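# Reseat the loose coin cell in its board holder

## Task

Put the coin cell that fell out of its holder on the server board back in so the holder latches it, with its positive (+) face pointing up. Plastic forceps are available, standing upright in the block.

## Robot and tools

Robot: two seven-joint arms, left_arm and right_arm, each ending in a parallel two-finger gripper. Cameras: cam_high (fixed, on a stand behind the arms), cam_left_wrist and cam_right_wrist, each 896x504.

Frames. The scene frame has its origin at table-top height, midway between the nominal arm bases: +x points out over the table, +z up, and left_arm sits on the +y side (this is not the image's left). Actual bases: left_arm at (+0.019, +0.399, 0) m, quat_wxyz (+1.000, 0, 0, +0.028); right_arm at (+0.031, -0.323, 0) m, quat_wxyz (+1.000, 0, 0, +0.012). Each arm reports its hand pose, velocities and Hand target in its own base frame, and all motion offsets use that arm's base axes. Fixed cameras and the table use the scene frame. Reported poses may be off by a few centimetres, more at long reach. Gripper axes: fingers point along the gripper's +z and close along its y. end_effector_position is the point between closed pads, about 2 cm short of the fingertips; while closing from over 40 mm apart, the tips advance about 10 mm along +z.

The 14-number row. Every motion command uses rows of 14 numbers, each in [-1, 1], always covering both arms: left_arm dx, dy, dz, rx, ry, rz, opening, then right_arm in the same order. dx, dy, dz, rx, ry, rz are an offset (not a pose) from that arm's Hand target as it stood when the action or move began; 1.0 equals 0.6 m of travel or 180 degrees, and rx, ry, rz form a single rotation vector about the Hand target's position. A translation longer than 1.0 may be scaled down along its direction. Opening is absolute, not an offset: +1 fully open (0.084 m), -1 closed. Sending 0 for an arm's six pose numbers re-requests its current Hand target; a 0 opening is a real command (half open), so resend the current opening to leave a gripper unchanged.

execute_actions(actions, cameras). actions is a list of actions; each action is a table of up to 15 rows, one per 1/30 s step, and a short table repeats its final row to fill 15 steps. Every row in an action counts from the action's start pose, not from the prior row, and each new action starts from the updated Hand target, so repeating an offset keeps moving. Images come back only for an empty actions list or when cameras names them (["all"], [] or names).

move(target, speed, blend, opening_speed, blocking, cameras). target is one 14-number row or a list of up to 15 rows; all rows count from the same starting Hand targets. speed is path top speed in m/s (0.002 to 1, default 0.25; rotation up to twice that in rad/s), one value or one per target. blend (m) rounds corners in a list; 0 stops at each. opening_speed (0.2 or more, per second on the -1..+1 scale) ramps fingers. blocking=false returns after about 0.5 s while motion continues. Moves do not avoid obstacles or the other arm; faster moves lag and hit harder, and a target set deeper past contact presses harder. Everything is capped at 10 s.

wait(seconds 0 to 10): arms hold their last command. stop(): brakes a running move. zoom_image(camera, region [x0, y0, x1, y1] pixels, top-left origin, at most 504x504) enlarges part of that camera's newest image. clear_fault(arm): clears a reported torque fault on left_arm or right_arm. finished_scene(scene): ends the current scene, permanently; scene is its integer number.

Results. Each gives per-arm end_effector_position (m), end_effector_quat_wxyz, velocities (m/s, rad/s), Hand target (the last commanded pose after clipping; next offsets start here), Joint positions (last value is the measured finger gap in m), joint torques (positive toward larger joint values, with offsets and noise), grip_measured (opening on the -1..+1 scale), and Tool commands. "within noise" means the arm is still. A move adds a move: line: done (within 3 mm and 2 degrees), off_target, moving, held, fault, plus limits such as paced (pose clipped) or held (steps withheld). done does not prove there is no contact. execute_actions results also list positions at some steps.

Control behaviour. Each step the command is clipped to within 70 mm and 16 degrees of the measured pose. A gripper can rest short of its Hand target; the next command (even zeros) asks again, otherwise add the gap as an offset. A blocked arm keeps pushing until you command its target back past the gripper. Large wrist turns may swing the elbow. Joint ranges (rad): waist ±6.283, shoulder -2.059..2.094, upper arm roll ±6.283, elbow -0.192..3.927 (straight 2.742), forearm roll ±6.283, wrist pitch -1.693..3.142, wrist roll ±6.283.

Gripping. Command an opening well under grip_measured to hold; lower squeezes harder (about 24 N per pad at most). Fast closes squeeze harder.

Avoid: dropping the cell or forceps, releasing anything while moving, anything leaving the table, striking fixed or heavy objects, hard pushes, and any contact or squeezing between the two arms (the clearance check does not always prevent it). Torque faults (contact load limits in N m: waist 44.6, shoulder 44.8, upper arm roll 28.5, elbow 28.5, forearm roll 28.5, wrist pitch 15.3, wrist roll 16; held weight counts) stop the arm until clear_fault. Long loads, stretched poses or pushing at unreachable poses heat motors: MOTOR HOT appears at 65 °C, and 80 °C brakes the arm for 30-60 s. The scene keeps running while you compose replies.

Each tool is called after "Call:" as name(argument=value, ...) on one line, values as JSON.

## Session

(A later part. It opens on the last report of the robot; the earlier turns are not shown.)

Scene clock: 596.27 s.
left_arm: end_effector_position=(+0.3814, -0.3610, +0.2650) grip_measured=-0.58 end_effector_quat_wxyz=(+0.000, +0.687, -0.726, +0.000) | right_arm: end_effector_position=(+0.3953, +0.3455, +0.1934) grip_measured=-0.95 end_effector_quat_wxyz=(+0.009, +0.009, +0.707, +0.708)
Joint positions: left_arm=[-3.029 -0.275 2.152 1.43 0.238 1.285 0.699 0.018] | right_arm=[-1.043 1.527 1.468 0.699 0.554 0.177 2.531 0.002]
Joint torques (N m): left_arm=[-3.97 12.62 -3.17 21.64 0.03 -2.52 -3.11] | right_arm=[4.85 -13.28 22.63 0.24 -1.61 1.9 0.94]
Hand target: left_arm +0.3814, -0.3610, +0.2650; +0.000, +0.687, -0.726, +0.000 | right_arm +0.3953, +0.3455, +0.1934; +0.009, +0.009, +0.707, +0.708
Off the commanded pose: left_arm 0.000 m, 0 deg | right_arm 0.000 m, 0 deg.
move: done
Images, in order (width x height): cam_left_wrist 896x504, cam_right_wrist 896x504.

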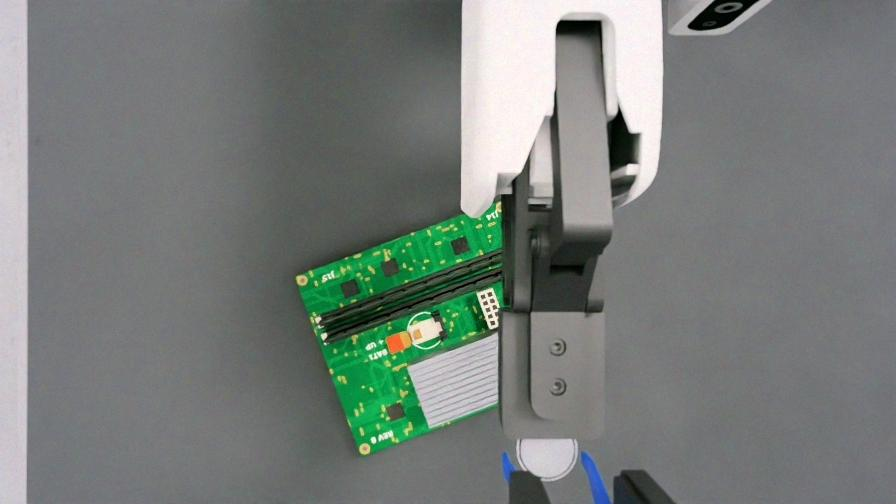

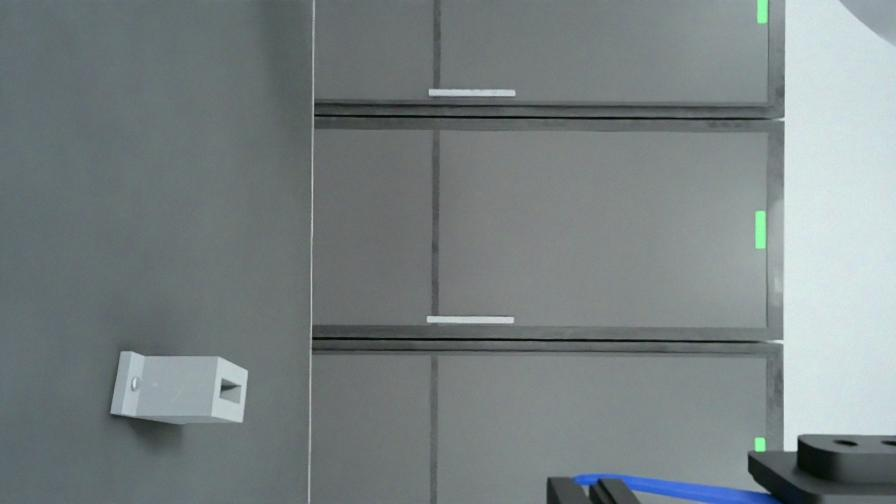

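Call:
move(target=[[0, 0, 0.1, 0, 0, 0, -0.565, 0, 0, 0.0, 0, 0, 0, -1.0], [0, 0, 0.1, 0, 0, 0, -0.565, 0, 0, 0.0, -0.0127, -0.4998, 0, -1.0], [0, 0, 0.1, 0, 0, 0, -0.565, 0, 0, 0.0, -0.0255, -0.9997, 0, -1.0]], speed=[0.1, 0.4, 0.4], blend=[0.0, 0.05, 0.0], cameras=["cam_left_wrist", "cam_right_wrist"])

Call:
zoom_image(camera="cam_left_wrist", region=[460, 330, 630, 504])

Scene clock: 614.47 s.
left_arm: end_effector_position=(+0.3814, -0.3610, +0.3250) grip_measured=-0.58 end_effector_quat_wxyz=(+0.000, +0.687, -0.726, +0.000) | right_arm: end_effector_position=(+0.3953, +0.3455, +0.1934) grip_measured=-0.95 end_effector_quat_wxyz=(+0.707, -0.708, +0.009, -0.009)
Joint positions: left_arm=[-3.051 -0.271 2.143 1.6 0.228 1.454 0.708 0.018] | right_arm=[-1.108 1.921 1.332 0.733 -0.848 0.248 0.453 0.002]
Joint torques (N m): left_arm=[-4.58 12.13 -1.75 22.84 2.78 -0.1 -3.24] | right_arm=[-4.31 -4.16 24.01 -7.05 -3.43 1.3 -1.25]
Hand target: left_arm +0.3814, -0.3610, +0.3250; +0.000, +0.687, -0.726, +0.000 | right_arm +0.3953, +0.3455, +0.1934; +0.707, -0.708, +0.009, -0.009
Off the commanded pose: left_arm 0.000 m, 0 deg | right_arm 0.000 m, 0 deg.
move: done
Images, in order (width x height): cam_left_wrist 896x504, cam_right_wrist 896x504.

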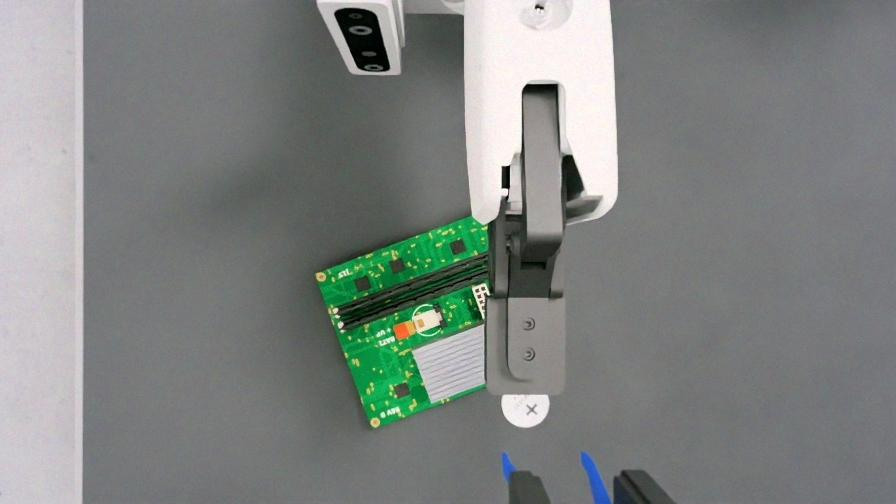

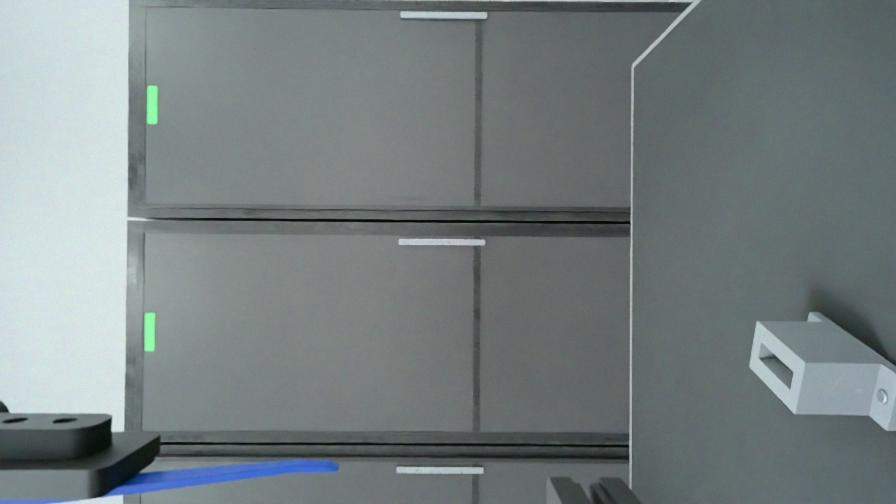

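Scaled by 2.897 from the camera's 896x504 image, which has a finer 1280x720 frame.

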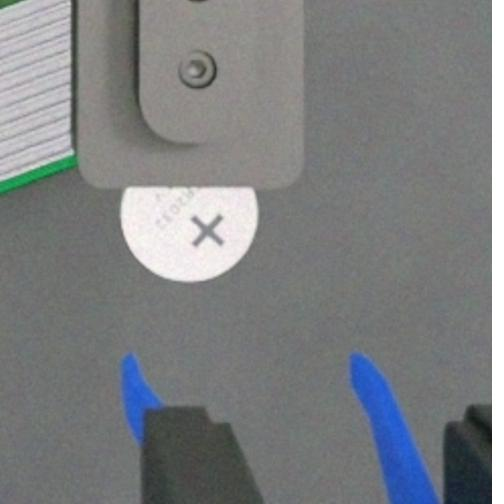

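Call:
move(target=[[-0.0002, -0.0033, -0.1, 0, 0, 0, -0.565, 0, 0, 0, 0, 0, 0, -1.0], [-0.0002, -0.0033, -0.1, 0, 0, 0, -0.8, 0, 0, 0, 0, 0, 0, -1.0]], speed=[0.08, 0.05], opening_speed=0.4, cameras=["cam_left_wrist", "cam_right_wrist"])

Call:
zoom_image(camera="cam_left_wrist", region=[470, 380, 640, 504])

Scene clock: 628.40 s.
left_arm: end_effector_position=(+0.3813, -0.3630, +0.2650) grip_measured=-0.82 end_effector_quat_wxyz=(+0.000, +0.687, -0.726, +0.000) | right_arm: end_effector_position=(+0.3953, +0.3455, +0.1934) grip_measured=-0.95 end_effector_quat_wxyz=(+0.707, -0.708, +0.009, -0.009)
Joint positions: left_arm=[-3.035 -0.281 2.153 1.436 0.244 1.287 0.693 0.008] | right_arm=[-1.108 1.921 1.332 0.733 -0.848 0.249 0.453 0.002]
Joint torques (N m): left_arm=[-4.17 12.91 -6.12 18.97 2.2 -3.3 -3.14] | right_arm=[-4.11 -4.09 23.48 -7.59 -3.26 1.04 -0.91]
Hand target: left_arm +0.3813, -0.3630, +0.2650; +0.000, +0.687, -0.726, +0.000 | right_arm +0.3953, +0.3455, +0.1934; +0.707, -0.708, +0.009, -0.009
Off the commanded pose: left_arm 0.000 m, 0 deg | right_arm 0.000 m, 0 deg.
move: done
Images, in order (width x height): cam_left_wrist 896x504, cam_right_wrist 896x504.

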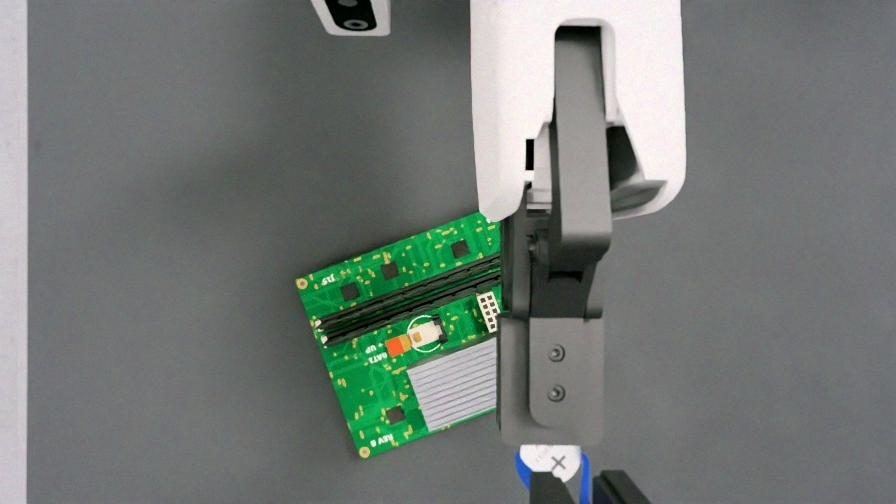

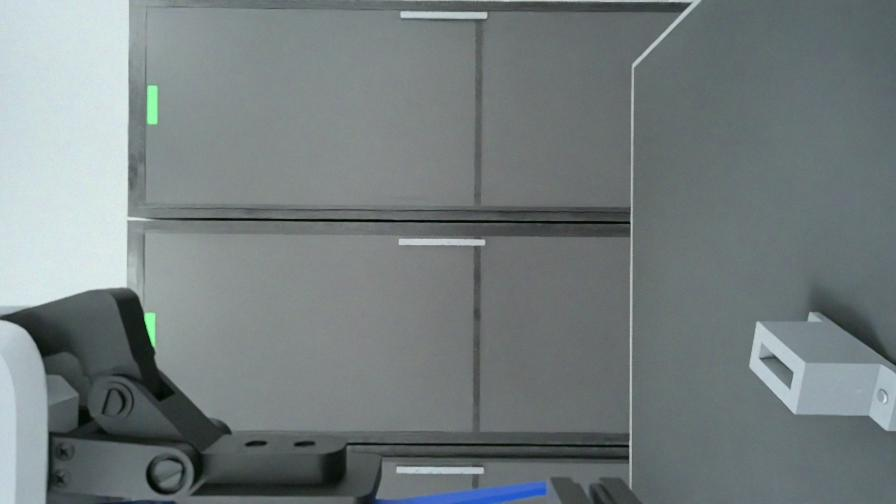

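Scaled by 2.965 from the camera's 896x504 image, which has a finer 1280x720 frame.

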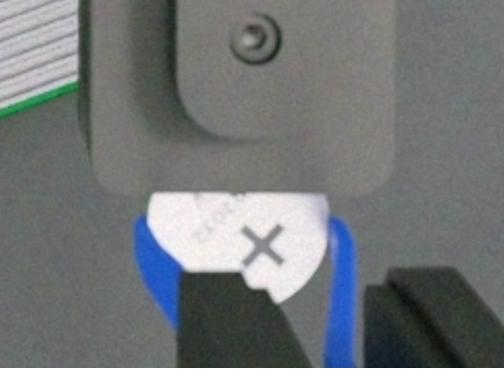

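Call:
move(target=[[0, 0, 0, 0, 0, 0, -0.82, 0, 0, 0, 0, 0, 0, -0.6], [0, 0, 0, 0, 0, 0, -0.82, -0.005, -0.2, 0, 0, 0, 0, -0.6]], speed=[0.05, 0.12], opening_speed=0.5, cameras=["cam_left_wrist", "cam_right_wrist"])

Call:
zoom_image(camera="cam_left_wrist", region=[470, 380, 640, 504])

Call:
zoom_image(camera="cam_right_wrist", region=[400, 350, 650, 504])

Scene clock: 677.73 s.
left_arm: end_effector_position=(+0.3813, -0.3630, +0.2650) grip_measured=-0.84 end_effector_quat_wxyz=(+0.000, +0.687, -0.726, +0.000) | right_arm: end_effector_position=(+0.3923, +0.2255, +0.1934) grip_measured=-0.62 end_effector_quat_wxyz=(+0.707, -0.708, +0.009, -0.009)
Joint positions: left_arm=[-3.035 -0.281 2.153 1.436 0.244 1.287 0.693 0.007] | right_arm=[-1.542 1.967 1.332 0.652 -0.685 0.61 0.311 0.017]
Joint torques (N m): left_arm=[-2.93 18.5 -6.54 21.24 0.44 -2.18 -1.36] | right_arm=[-4.49 -2.34 22.05 -11.58 2.3 1.48 -1.02]
Hand target: left_arm +0.3813, -0.3630, +0.2650; +0.000, +0.687, -0.726, +0.000 | right_arm +0.3923, +0.2255, +0.1934; +0.707, -0.708, +0.009, -0.009
Off the commanded pose: left_arm 0.000 m, 0 deg | right_arm 0.000 m, 0 deg.
move: done
Images, in order (width x height): cam_left_wrist 896x504, cam_right_wrist 896x504.

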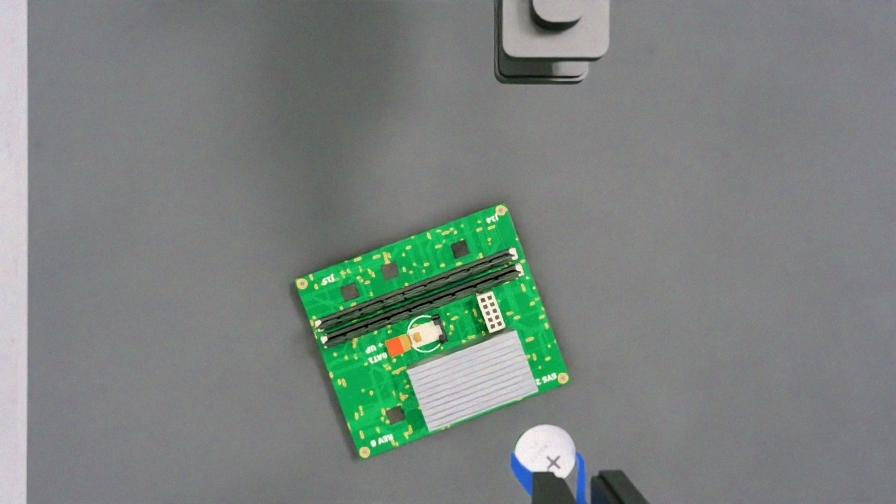

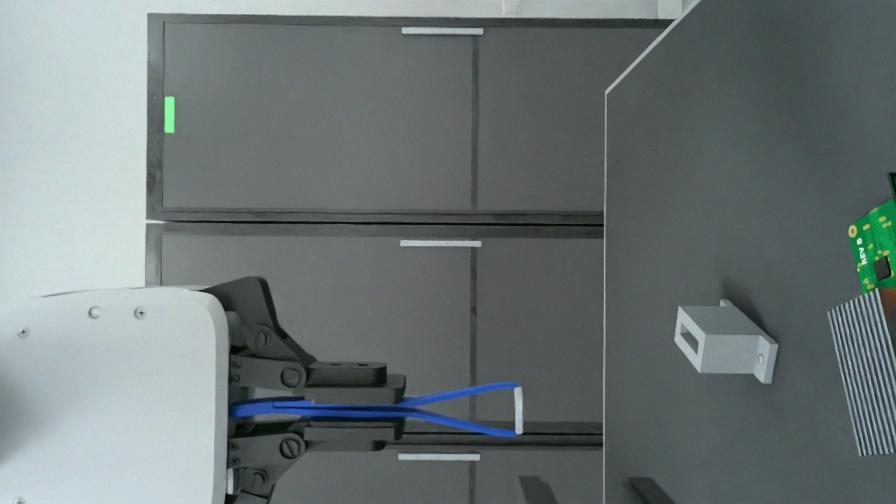

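Scaled by 2.965 from the camera's 896x504 image, which has a finer 1280x720 frame.

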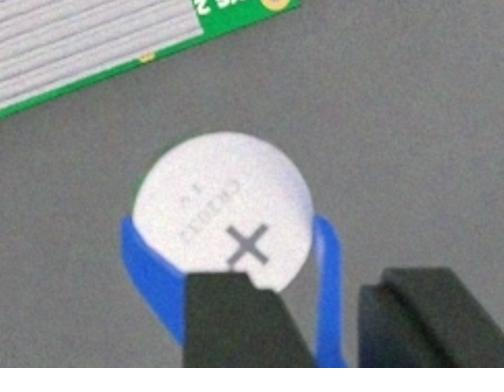

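Scaled by 2.016 from the camera's 896x504 image, which has a finer 1280x720 frame.

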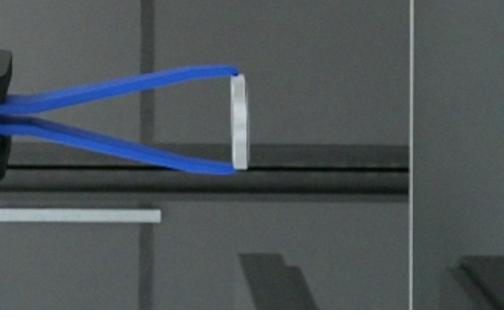

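Call:
move(target=[[0.02, -0.01, -0.02, 0, 0, -0.1, -0.82, 0.02, -0.15, 0.05, 0, 0, 0, -0.6], [0.0728, -0.0332, -0.2083, 0, 0, -0.3883, -0.82, 0.05, -0.22, 0.1, 0, 0, 0, -0.6]], speed=0.2, blend=[0.02, 0], cameras=["cam_left_wrist"])

Call:
zoom_image(camera="cam_left_wrist", region=[440, 340, 640, 504])

Scene clock: 704.50 s.
left_arm: end_effector_position=(+0.4250, -0.3829, +0.1401) grip_measured=-0.84 end_effector_quat_wxyz=(+0.000, -0.147, +0.989, +0.000) | right_arm: end_effector_position=(+0.4223, +0.0935, +0.2534) grip_measured=-0.62 end_effector_quat_wxyz=(+0.707, -0.708, +0.009, -0.009)
Joint positions: left_arm=[-3.074 -0.665 2.133 1.443 0.616 1.131 1.724 0.007] | right_arm=[-1.683 1.953 1.595 0.84 -0.458 0.994 0.324 0.017]
Joint torques (N m): left_arm=[-4.34 17.72 -9.55 19.74 2.76 -3.07 3.21] | right_arm=[4.79 -13.34 24.41 -4.49 3.08 1.29 0.84]
Hand target: left_arm +0.4250, -0.3829, +0.1400; +0.000, -0.147, +0.989, +0.000 | right_arm +0.4223, +0.0935, +0.2534; +0.707, -0.708, +0.009, -0.009
Off the commanded pose: left_arm 0.000 m, 0 deg | right_arm 0.000 m, 0 deg.
move: done
Images, in order (width x height): cam_left_wrist 896x504.

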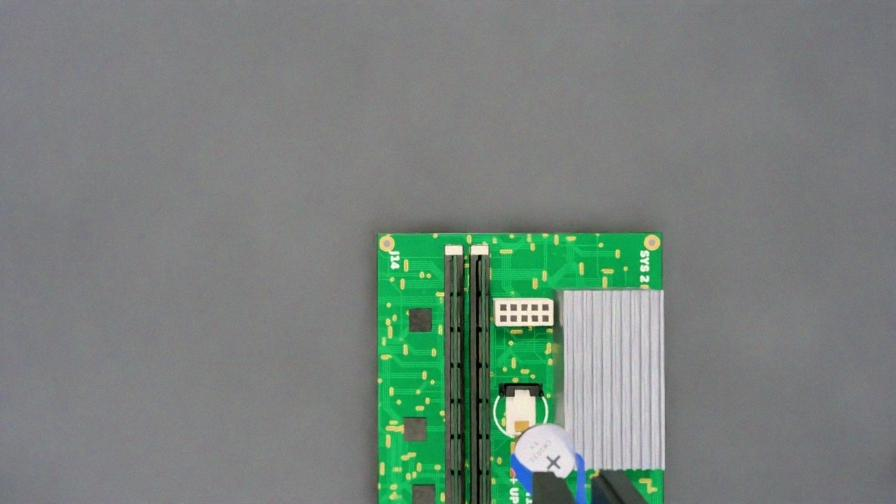

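Scaled by 2.520 from the camera's 896x504 image, which has a finer 1280x720 frame.

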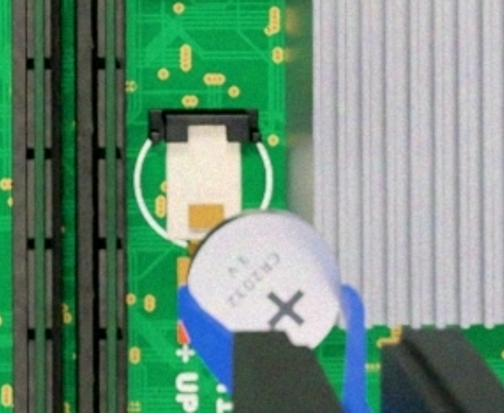

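Call:
move(target=[[0, 0, 0, 0, 0, 0, -0.82, -0.07, 0.13, -0.08, -0.2622, -0.356, 0.0973, -0.6], [0, 0, 0, 0, 0, 0, -0.82, -0.0888, 0.281, -0.2307, -0.5245, -0.7121, 0.1947, -0.6]], speed=0.35, blend=[0.03, 0], cameras=["cam_right_wrist"])

Scene clock: 773.10 s.
left_arm: end_effector_position=(+0.4250, -0.3829, +0.1400) grip_measured=-0.84 end_effector_quat_wxyz=(+0.000, -0.147, +0.989, +0.000) | right_arm: end_effector_position=(+0.3691, +0.2621, +0.1150) grip_measured=-0.62 end_effector_quat_wxyz=(+0.292, +0.504, +0.704, +0.407)
Joint positions: left_arm=[-3.075 -0.665 2.133 1.443 0.616 1.131 1.724 0.007] | right_arm=[-1.015 1.061 1.571 0.33 -2.54 1.223 0.366 0.017]
Joint torques (N m): left_arm=[-4.01 18.57 -10.7 19.78 0.05 -0.74 2.96] | right_arm=[4.71 -10.23 13.09 4.31 -3.5 1.71 1.05]
Hand target: left_arm +0.4250, -0.3829, +0.1400; +0.000, -0.147, +0.989, +0.000 | right_arm +0.3691, +0.2621, +0.1150; +0.292, +0.504, +0.704, +0.407
Off the commanded pose: left_arm 0.000 m, 0 deg | right_arm 0.000 m, 0 deg.
move: done
Images, in order (width x height): cam_right_wrist 896x504.

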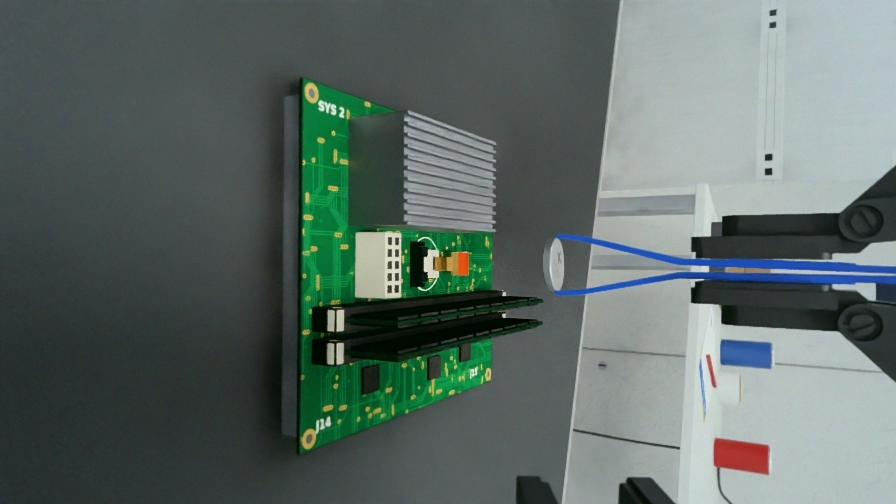

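Call:
zoom_image(camera="cam_right_wrist", region=[390, 220, 490, 310])

Call:
zoom_image(camera="cam_right_wrist", region=[530, 215, 700, 310])

Scaled by 5.040 from the camera's 896x504 image, which has a finer 1280x720 frame.

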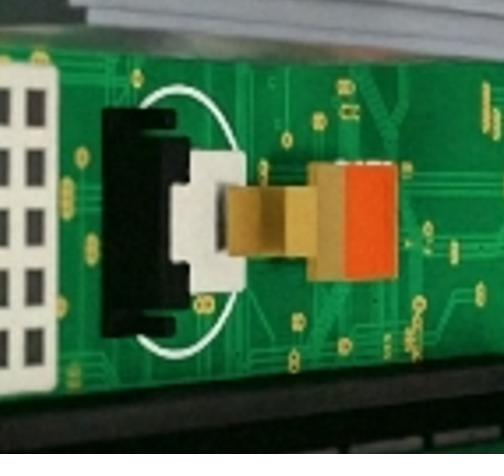

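Scaled by 2.965 from the camera's 896x504 image, which has a finer 1280x720 frame.

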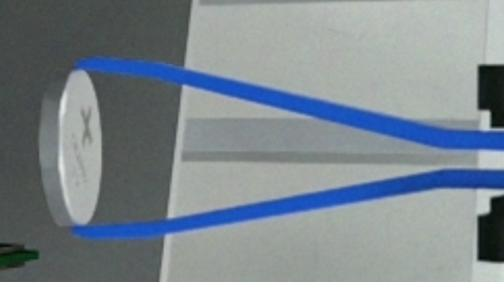

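Call:
move(target=[[0, 0, 0, 0, 0, 0, -0.82, -0.0303, -0.0453, 0.025, 0, 0, 0, -0.6], [-0.021, -0.008, -0.0583, 0.0242, -0.0797, 0, -0.82, -0.0303, -0.0453, 0.025, 0, 0, 0, -0.6]], speed=0.12, blend=[0.02, 0], cameras=["cam_left_wrist", "cam_right_wrist"])

Call:
zoom_image(camera="cam_right_wrist", region=[340, 180, 560, 310])

Call:
zoom_image(camera="cam_left_wrist", region=[440, 340, 640, 504])

Scene clock: 834.57 s.
left_arm: end_effector_position=(+0.4124, -0.3877, +0.1051) grip_measured=-0.84 end_effector_quat_wxyz=(+0.129, -0.146, +0.981, +0.019) | right_arm: end_effector_position=(+0.3509, +0.2349, +0.1300) grip_measured=-0.62 end_effector_quat_wxyz=(+0.292, +0.504, +0.704, +0.407)
Joint positions: left_arm=[-3.188 -0.578 2.238 1.259 0.875 0.961 1.453 0.007] | right_arm=[-1.215 1.086 1.68 0.222 -2.51 1.177 0.307 0.017]
Joint torques (N m): left_arm=[-4.15 25.6 -7.3 15.36 2.98 -2.91 -3.16] | right_arm=[-4.26 -0.65 16.14 4.86 1.53 -2.71 -0.97]
Hand target: left_arm +0.4124, -0.3877, +0.1051; +0.129, -0.146, +0.981, +0.020 | right_arm +0.3509, +0.2349, +0.1300; +0.292, +0.504, +0.704, +0.407
Off the commanded pose: left_arm 0.000 m, 0 deg | right_arm 0.000 m, 0 deg.
move: done; blend cut to 0.018 m at target 1
Images, in order (width x height): cam_left_wrist 896x504, cam_right_wrist 896x504.

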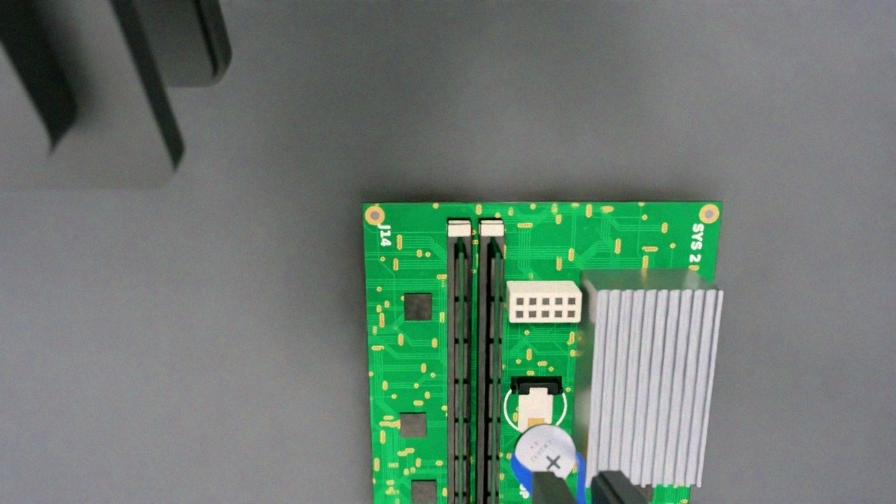

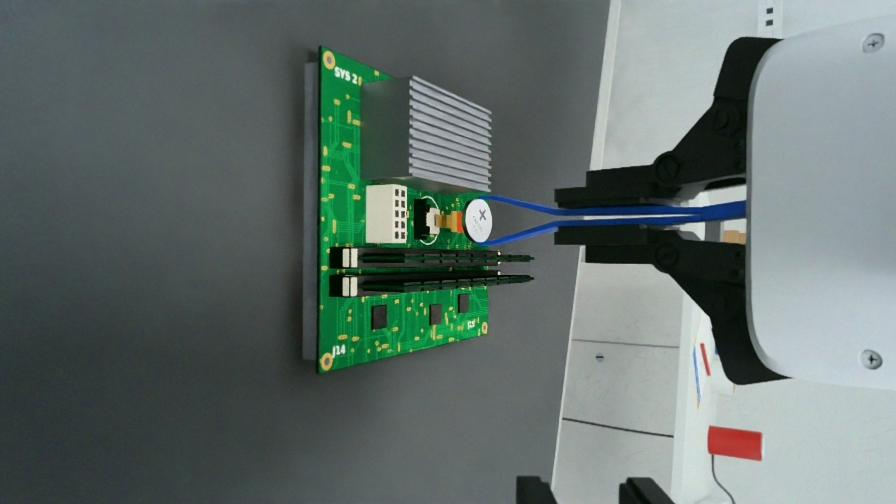

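Scaled by 2.291 from the camera's 896x504 image, which has a finer 1280x720 frame.

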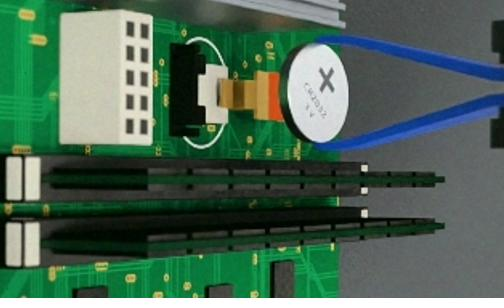

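Scaled by 2.520 from the camera's 896x504 image, which has a finer 1280x720 frame.

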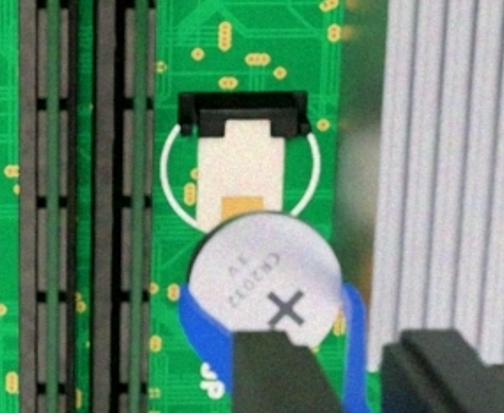

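Call:
move(target=[-0.009, -0.0027, -0.0267, 0.0081, -0.0266, 0, -0.82, 0.0137, 0.0046, -0.0083, 0, 0, 0, -0.6], speed=0.06, cameras=["cam_left_wrist", "cam_right_wrist"])

Call:
zoom_image(camera="cam_right_wrist", region=[380, 170, 520, 270])

Call:
zoom_image(camera="cam_left_wrist", region=[440, 340, 640, 504])

Scene clock: 881.23 s.
left_arm: end_effector_position=(+0.4070, -0.3893, +0.0891) grip_measured=-0.84 end_effector_quat_wxyz=(+0.172, -0.145, +0.974, +0.026) | right_arm: end_effector_position=(+0.3591, +0.2377, +0.1250) grip_measured=-0.62 end_effector_quat_wxyz=(+0.292, +0.504, +0.704, +0.407)
Joint positions: left_arm=[-3.253 -0.571 2.29 1.215 0.99 0.931 1.33 0.007] | right_arm=[-1.181 1.078 1.642 0.251 -2.534 1.172 0.317 0.017]
Joint torques (N m): left_arm=[-4.14 25.83 -6.84 15.3 3.22 -2.87 -3.2] | right_arm=[4.5 -9.54 11.93 9.14 -3.41 -2.7 1.06]
Hand target: left_arm +0.4070, -0.3893, +0.0890; +0.172, -0.145, +0.974, +0.026 | right_arm +0.3591, +0.2377, +0.1250; +0.292, +0.504, +0.704, +0.407
Off the commanded pose: left_arm 0.000 m, 0 deg | right_arm 0.000 m, 0 deg.
move: done
Images, in order (width x height): cam_left_wrist 896x504, cam_right_wrist 896x504.

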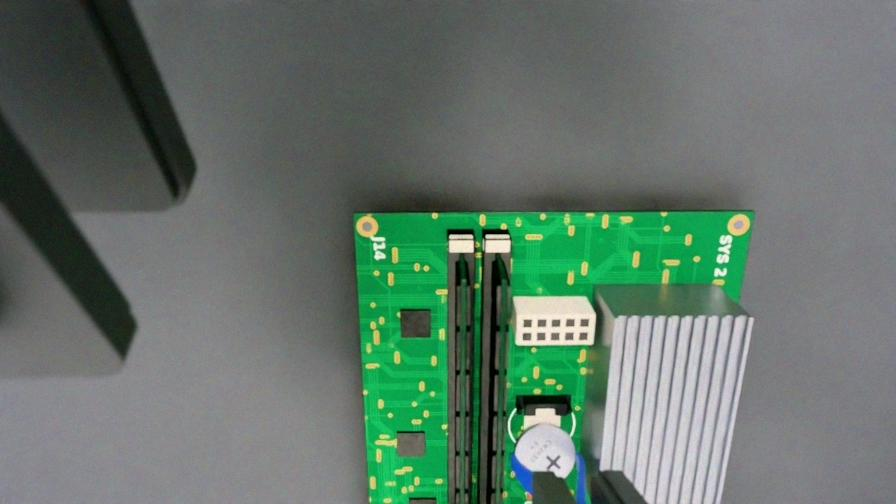

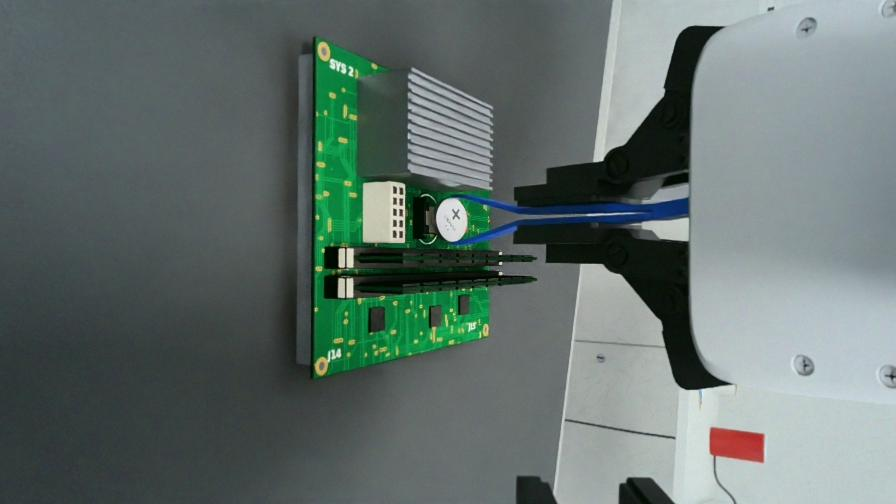

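Scaled by 3.600 from the camera's 896x504 image, which has a finer 1280x720 frame.

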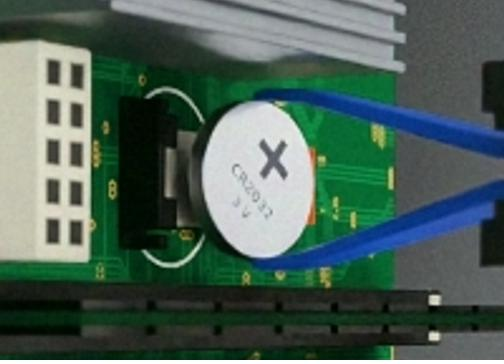

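Scaled by 2.520 from the camera's 896x504 image, which has a finer 1280x720 frame.

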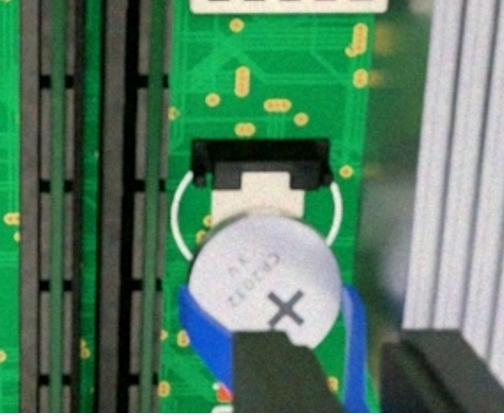

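Call:
move(target=[-0.002, -0.0006, -0.0047, 0, 0, 0, -0.82, 0, 0, 0, 0, 0, 0, -0.6], speed=0.03, cameras=["cam_left_wrist", "cam_right_wrist"])

Call:
zoom_image(camera="cam_right_wrist", region=[400, 180, 500, 260])

Call:
zoom_image(camera="cam_left_wrist", region=[490, 380, 610, 480])

Scene clock: 903.50 s.
left_arm: end_effector_position=(+0.4058, -0.3897, +0.0863) grip_measured=-0.84 end_effector_quat_wxyz=(+0.172, -0.145, +0.974, +0.026) | right_arm: end_effector_position=(+0.3591, +0.2377, +0.1250) grip_measured=-0.62 end_effector_quat_wxyz=(+0.292, +0.504, +0.704, +0.407)
Joint positions: left_arm=[-3.257 -0.575 2.293 1.212 0.996 0.928 1.323 0.007] | right_arm=[-1.181 1.078 1.642 0.251 -2.534 1.172 0.317 0.017]
Joint torques (N m): left_arm=[-4.37 17.65 -7 15.08 2.82 -3.01 -3.26] | right_arm=[4.61 -9.53 11.71 9.22 -3.55 -2.66 1.06]
Hand target: left_arm +0.4058, -0.3897, +0.0862; +0.172, -0.145, +0.974, +0.026 | right_arm +0.3591, +0.2377, +0.1250; +0.292, +0.504, +0.704, +0.407
Off the commanded pose: left_arm 0.000 m, 0 deg | right_arm 0.000 m, 0 deg.
move: done
Images, in order (width x height): cam_left_wrist 896x504, cam_right_wrist 896x504.

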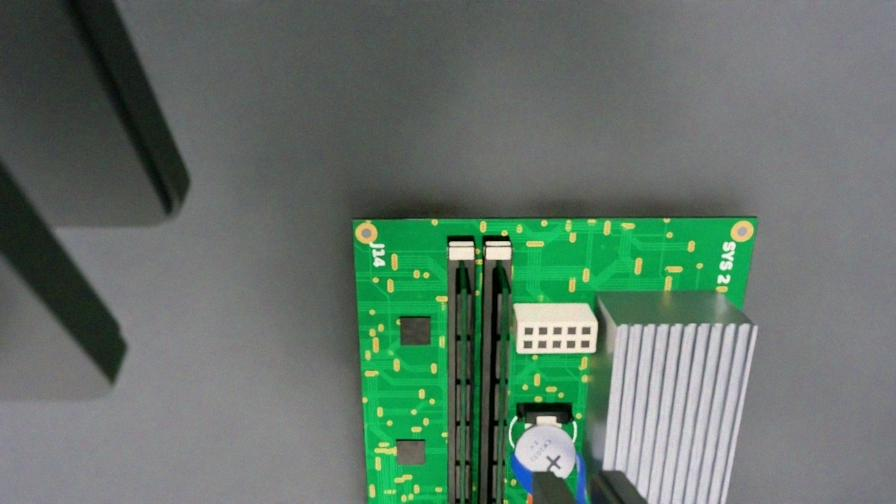

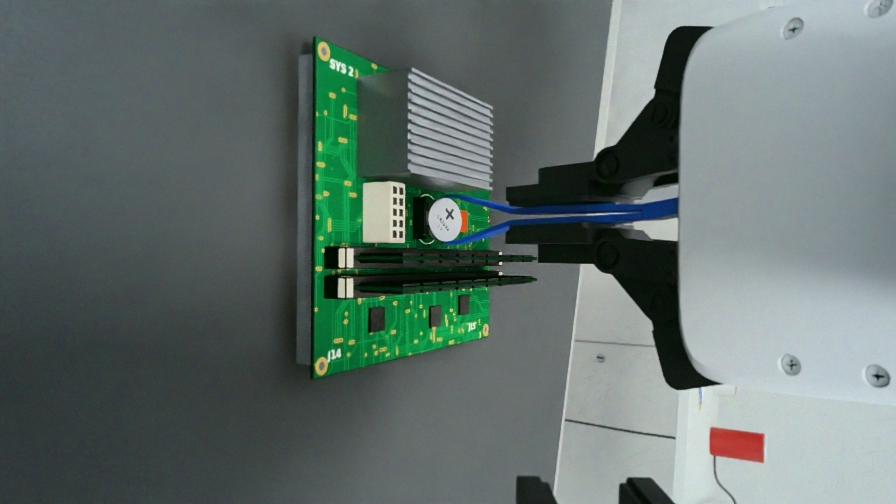

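Scaled by 5.040 from the camera's 896x504 image, which has a finer 1280x720 frame.

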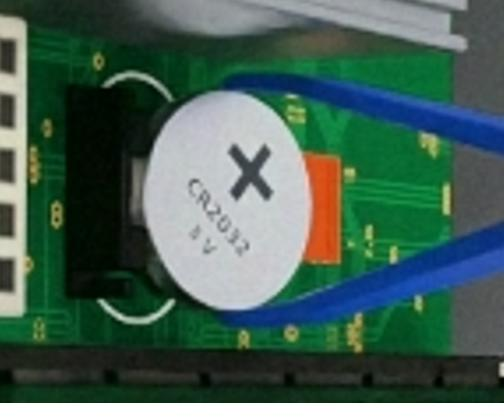

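Scaled by 4.200 from the camera's 896x504 image, which has a finer 1280x720 frame.

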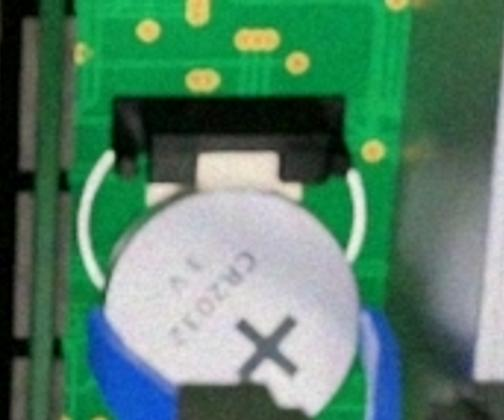

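Call:
move(target=[0.0047, 0.0014, 0.0013, -0.0065, 0.0213, 0, -0.82, 0, 0, 0, 0, 0, 0, -0.6], speed=0.03, cameras=["cam_left_wrist", "cam_right_wrist"])

Call:
zoom_image(camera="cam_right_wrist", region=[400, 180, 500, 260])

Call:
zoom_image(camera="cam_left_wrist", region=[490, 380, 610, 480])

Scene clock: 916.23 s.
left_arm: end_effector_position=(+0.4086, -0.3888, +0.0870) grip_measured=-0.84 end_effector_quat_wxyz=(+0.138, -0.146, +0.979, +0.021) | right_arm: end_effector_position=(+0.3591, +0.2377, +0.1250) grip_measured=-0.62 end_effector_quat_wxyz=(+0.292, +0.504, +0.704, +0.407)
Joint positions: left_arm=[-3.217 -0.599 2.267 1.239 0.928 0.933 1.4 0.007] | right_arm=[-1.181 1.078 1.642 0.251 -2.534 1.172 0.317 0.017]
Joint torques (N m): left_arm=[6.39 17.48 -15.01 19.42 -2.15 0.14 3.27] | right_arm=[4.16 -9.63 12.1 9.23 -3.35 -2.41 1.1]
Hand target: left_arm +0.4086, -0.3888, +0.0870; +0.138, -0.146, +0.979, +0.021 | right_arm +0.3591, +0.2377, +0.1250; +0.292, +0.504, +0.704, +0.407
Off the commanded pose: left_arm 0.000 m, 0 deg | right_arm 0.000 m, 0 deg.
move: done
Images, in order (width x height): cam_left_wrist 896x504, cam_right_wrist 896x504.

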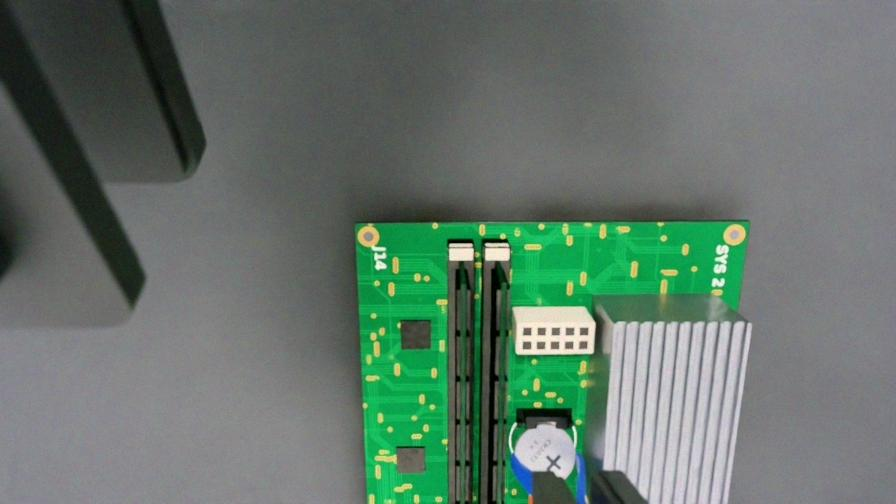

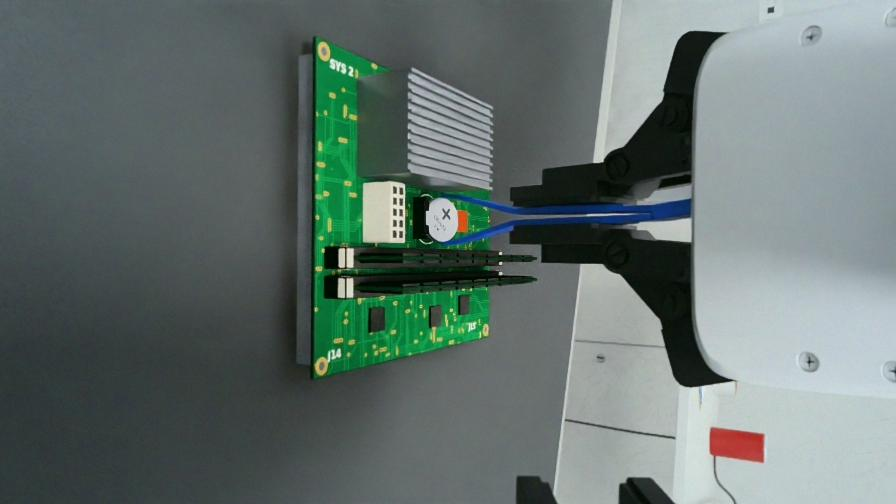

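Scaled by 5.040 from the camera's 896x504 image, which has a finer 1280x720 frame.

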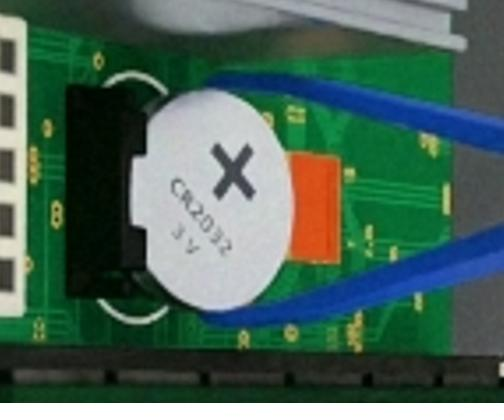

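Scaled by 4.200 from the camera's 896x504 image, which has a finer 1280x720 frame.

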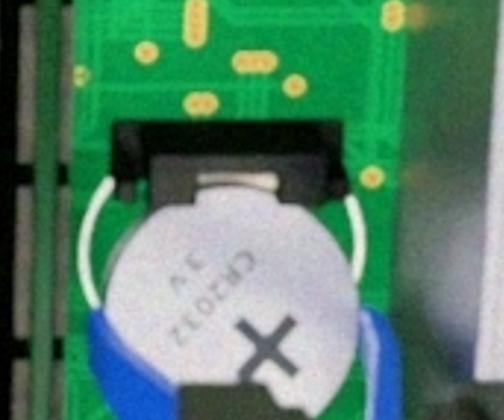

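Call:
move(target=[0.0071, 0.0021, 0.001, -0.0081, 0.0266, 0, -0.82, 0, 0, 0, 0, 0, 0, -0.6], speed=0.03, cameras=["cam_left_wrist", "cam_right_wrist"])

Call:
zoom_image(camera="cam_right_wrist", region=[400, 180, 500, 260])

Call:
zoom_image(camera="cam_left_wrist", region=[490, 380, 610, 480])

Scene clock: 922.40 s.
left_arm: end_effector_position=(+0.4128, -0.3876, +0.0876) grip_measured=-0.84 end_effector_quat_wxyz=(+0.095, -0.147, +0.985, +0.014) | right_arm: end_effector_position=(+0.3591, +0.2377, +0.1250) grip_measured=-0.62 end_effector_quat_wxyz=(+0.292, +0.504, +0.704, +0.407)
Joint positions: left_arm=[-3.172 -0.636 2.236 1.28 0.849 0.952 1.492 0.007] | right_arm=[-1.181 1.078 1.642 0.251 -2.534 1.172 0.317 0.017]
Joint torques (N m): left_arm=[5.86 17.88 -15.95 19.63 -2.34 0.15 3.14] | right_arm=[4.52 -9.44 12.58 9.27 -3.25 -2.41 1.15]
Hand target: left_arm +0.4129, -0.3876, +0.0876; +0.095, -0.147, +0.985, +0.014 | right_arm +0.3591, +0.2377, +0.1250; +0.292, +0.504, +0.704, +0.407
Off the commanded pose: left_arm 0.000 m, 0 deg | right_arm 0.000 m, 0 deg.
move: done
Images, in order (width x height): cam_left_wrist 896x504, cam_right_wrist 896x504.

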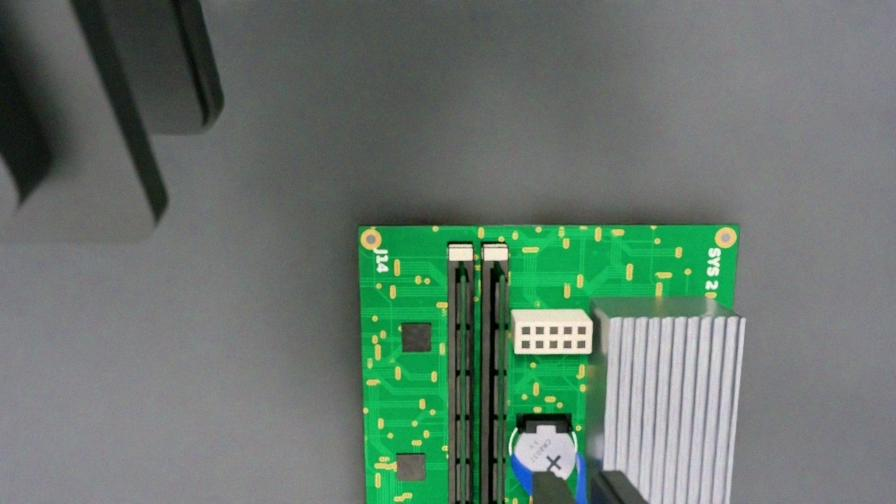

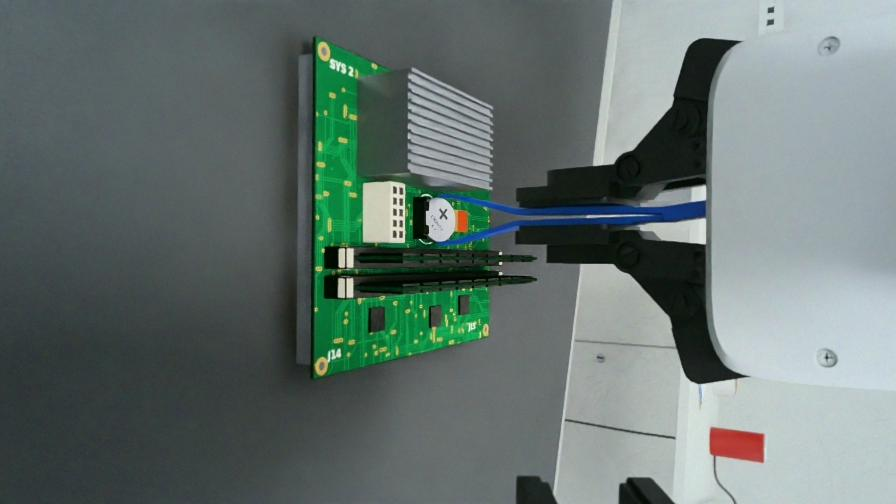

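Scaled by 5.040 from the camera's 896x504 image, which has a finer 1280x720 frame.

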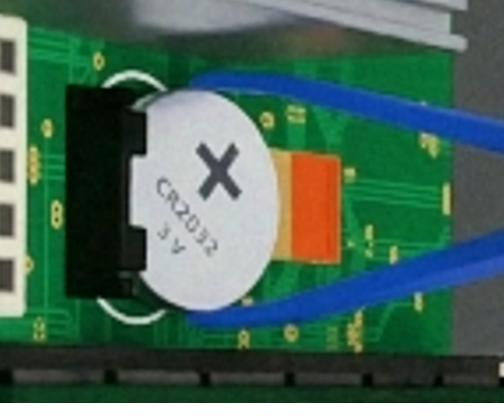

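Scaled by 4.200 from the camera's 896x504 image, which has a finer 1280x720 frame.

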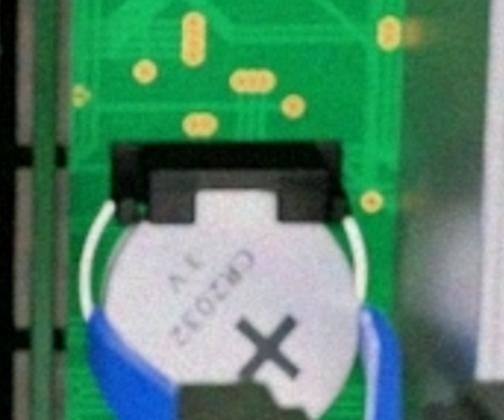

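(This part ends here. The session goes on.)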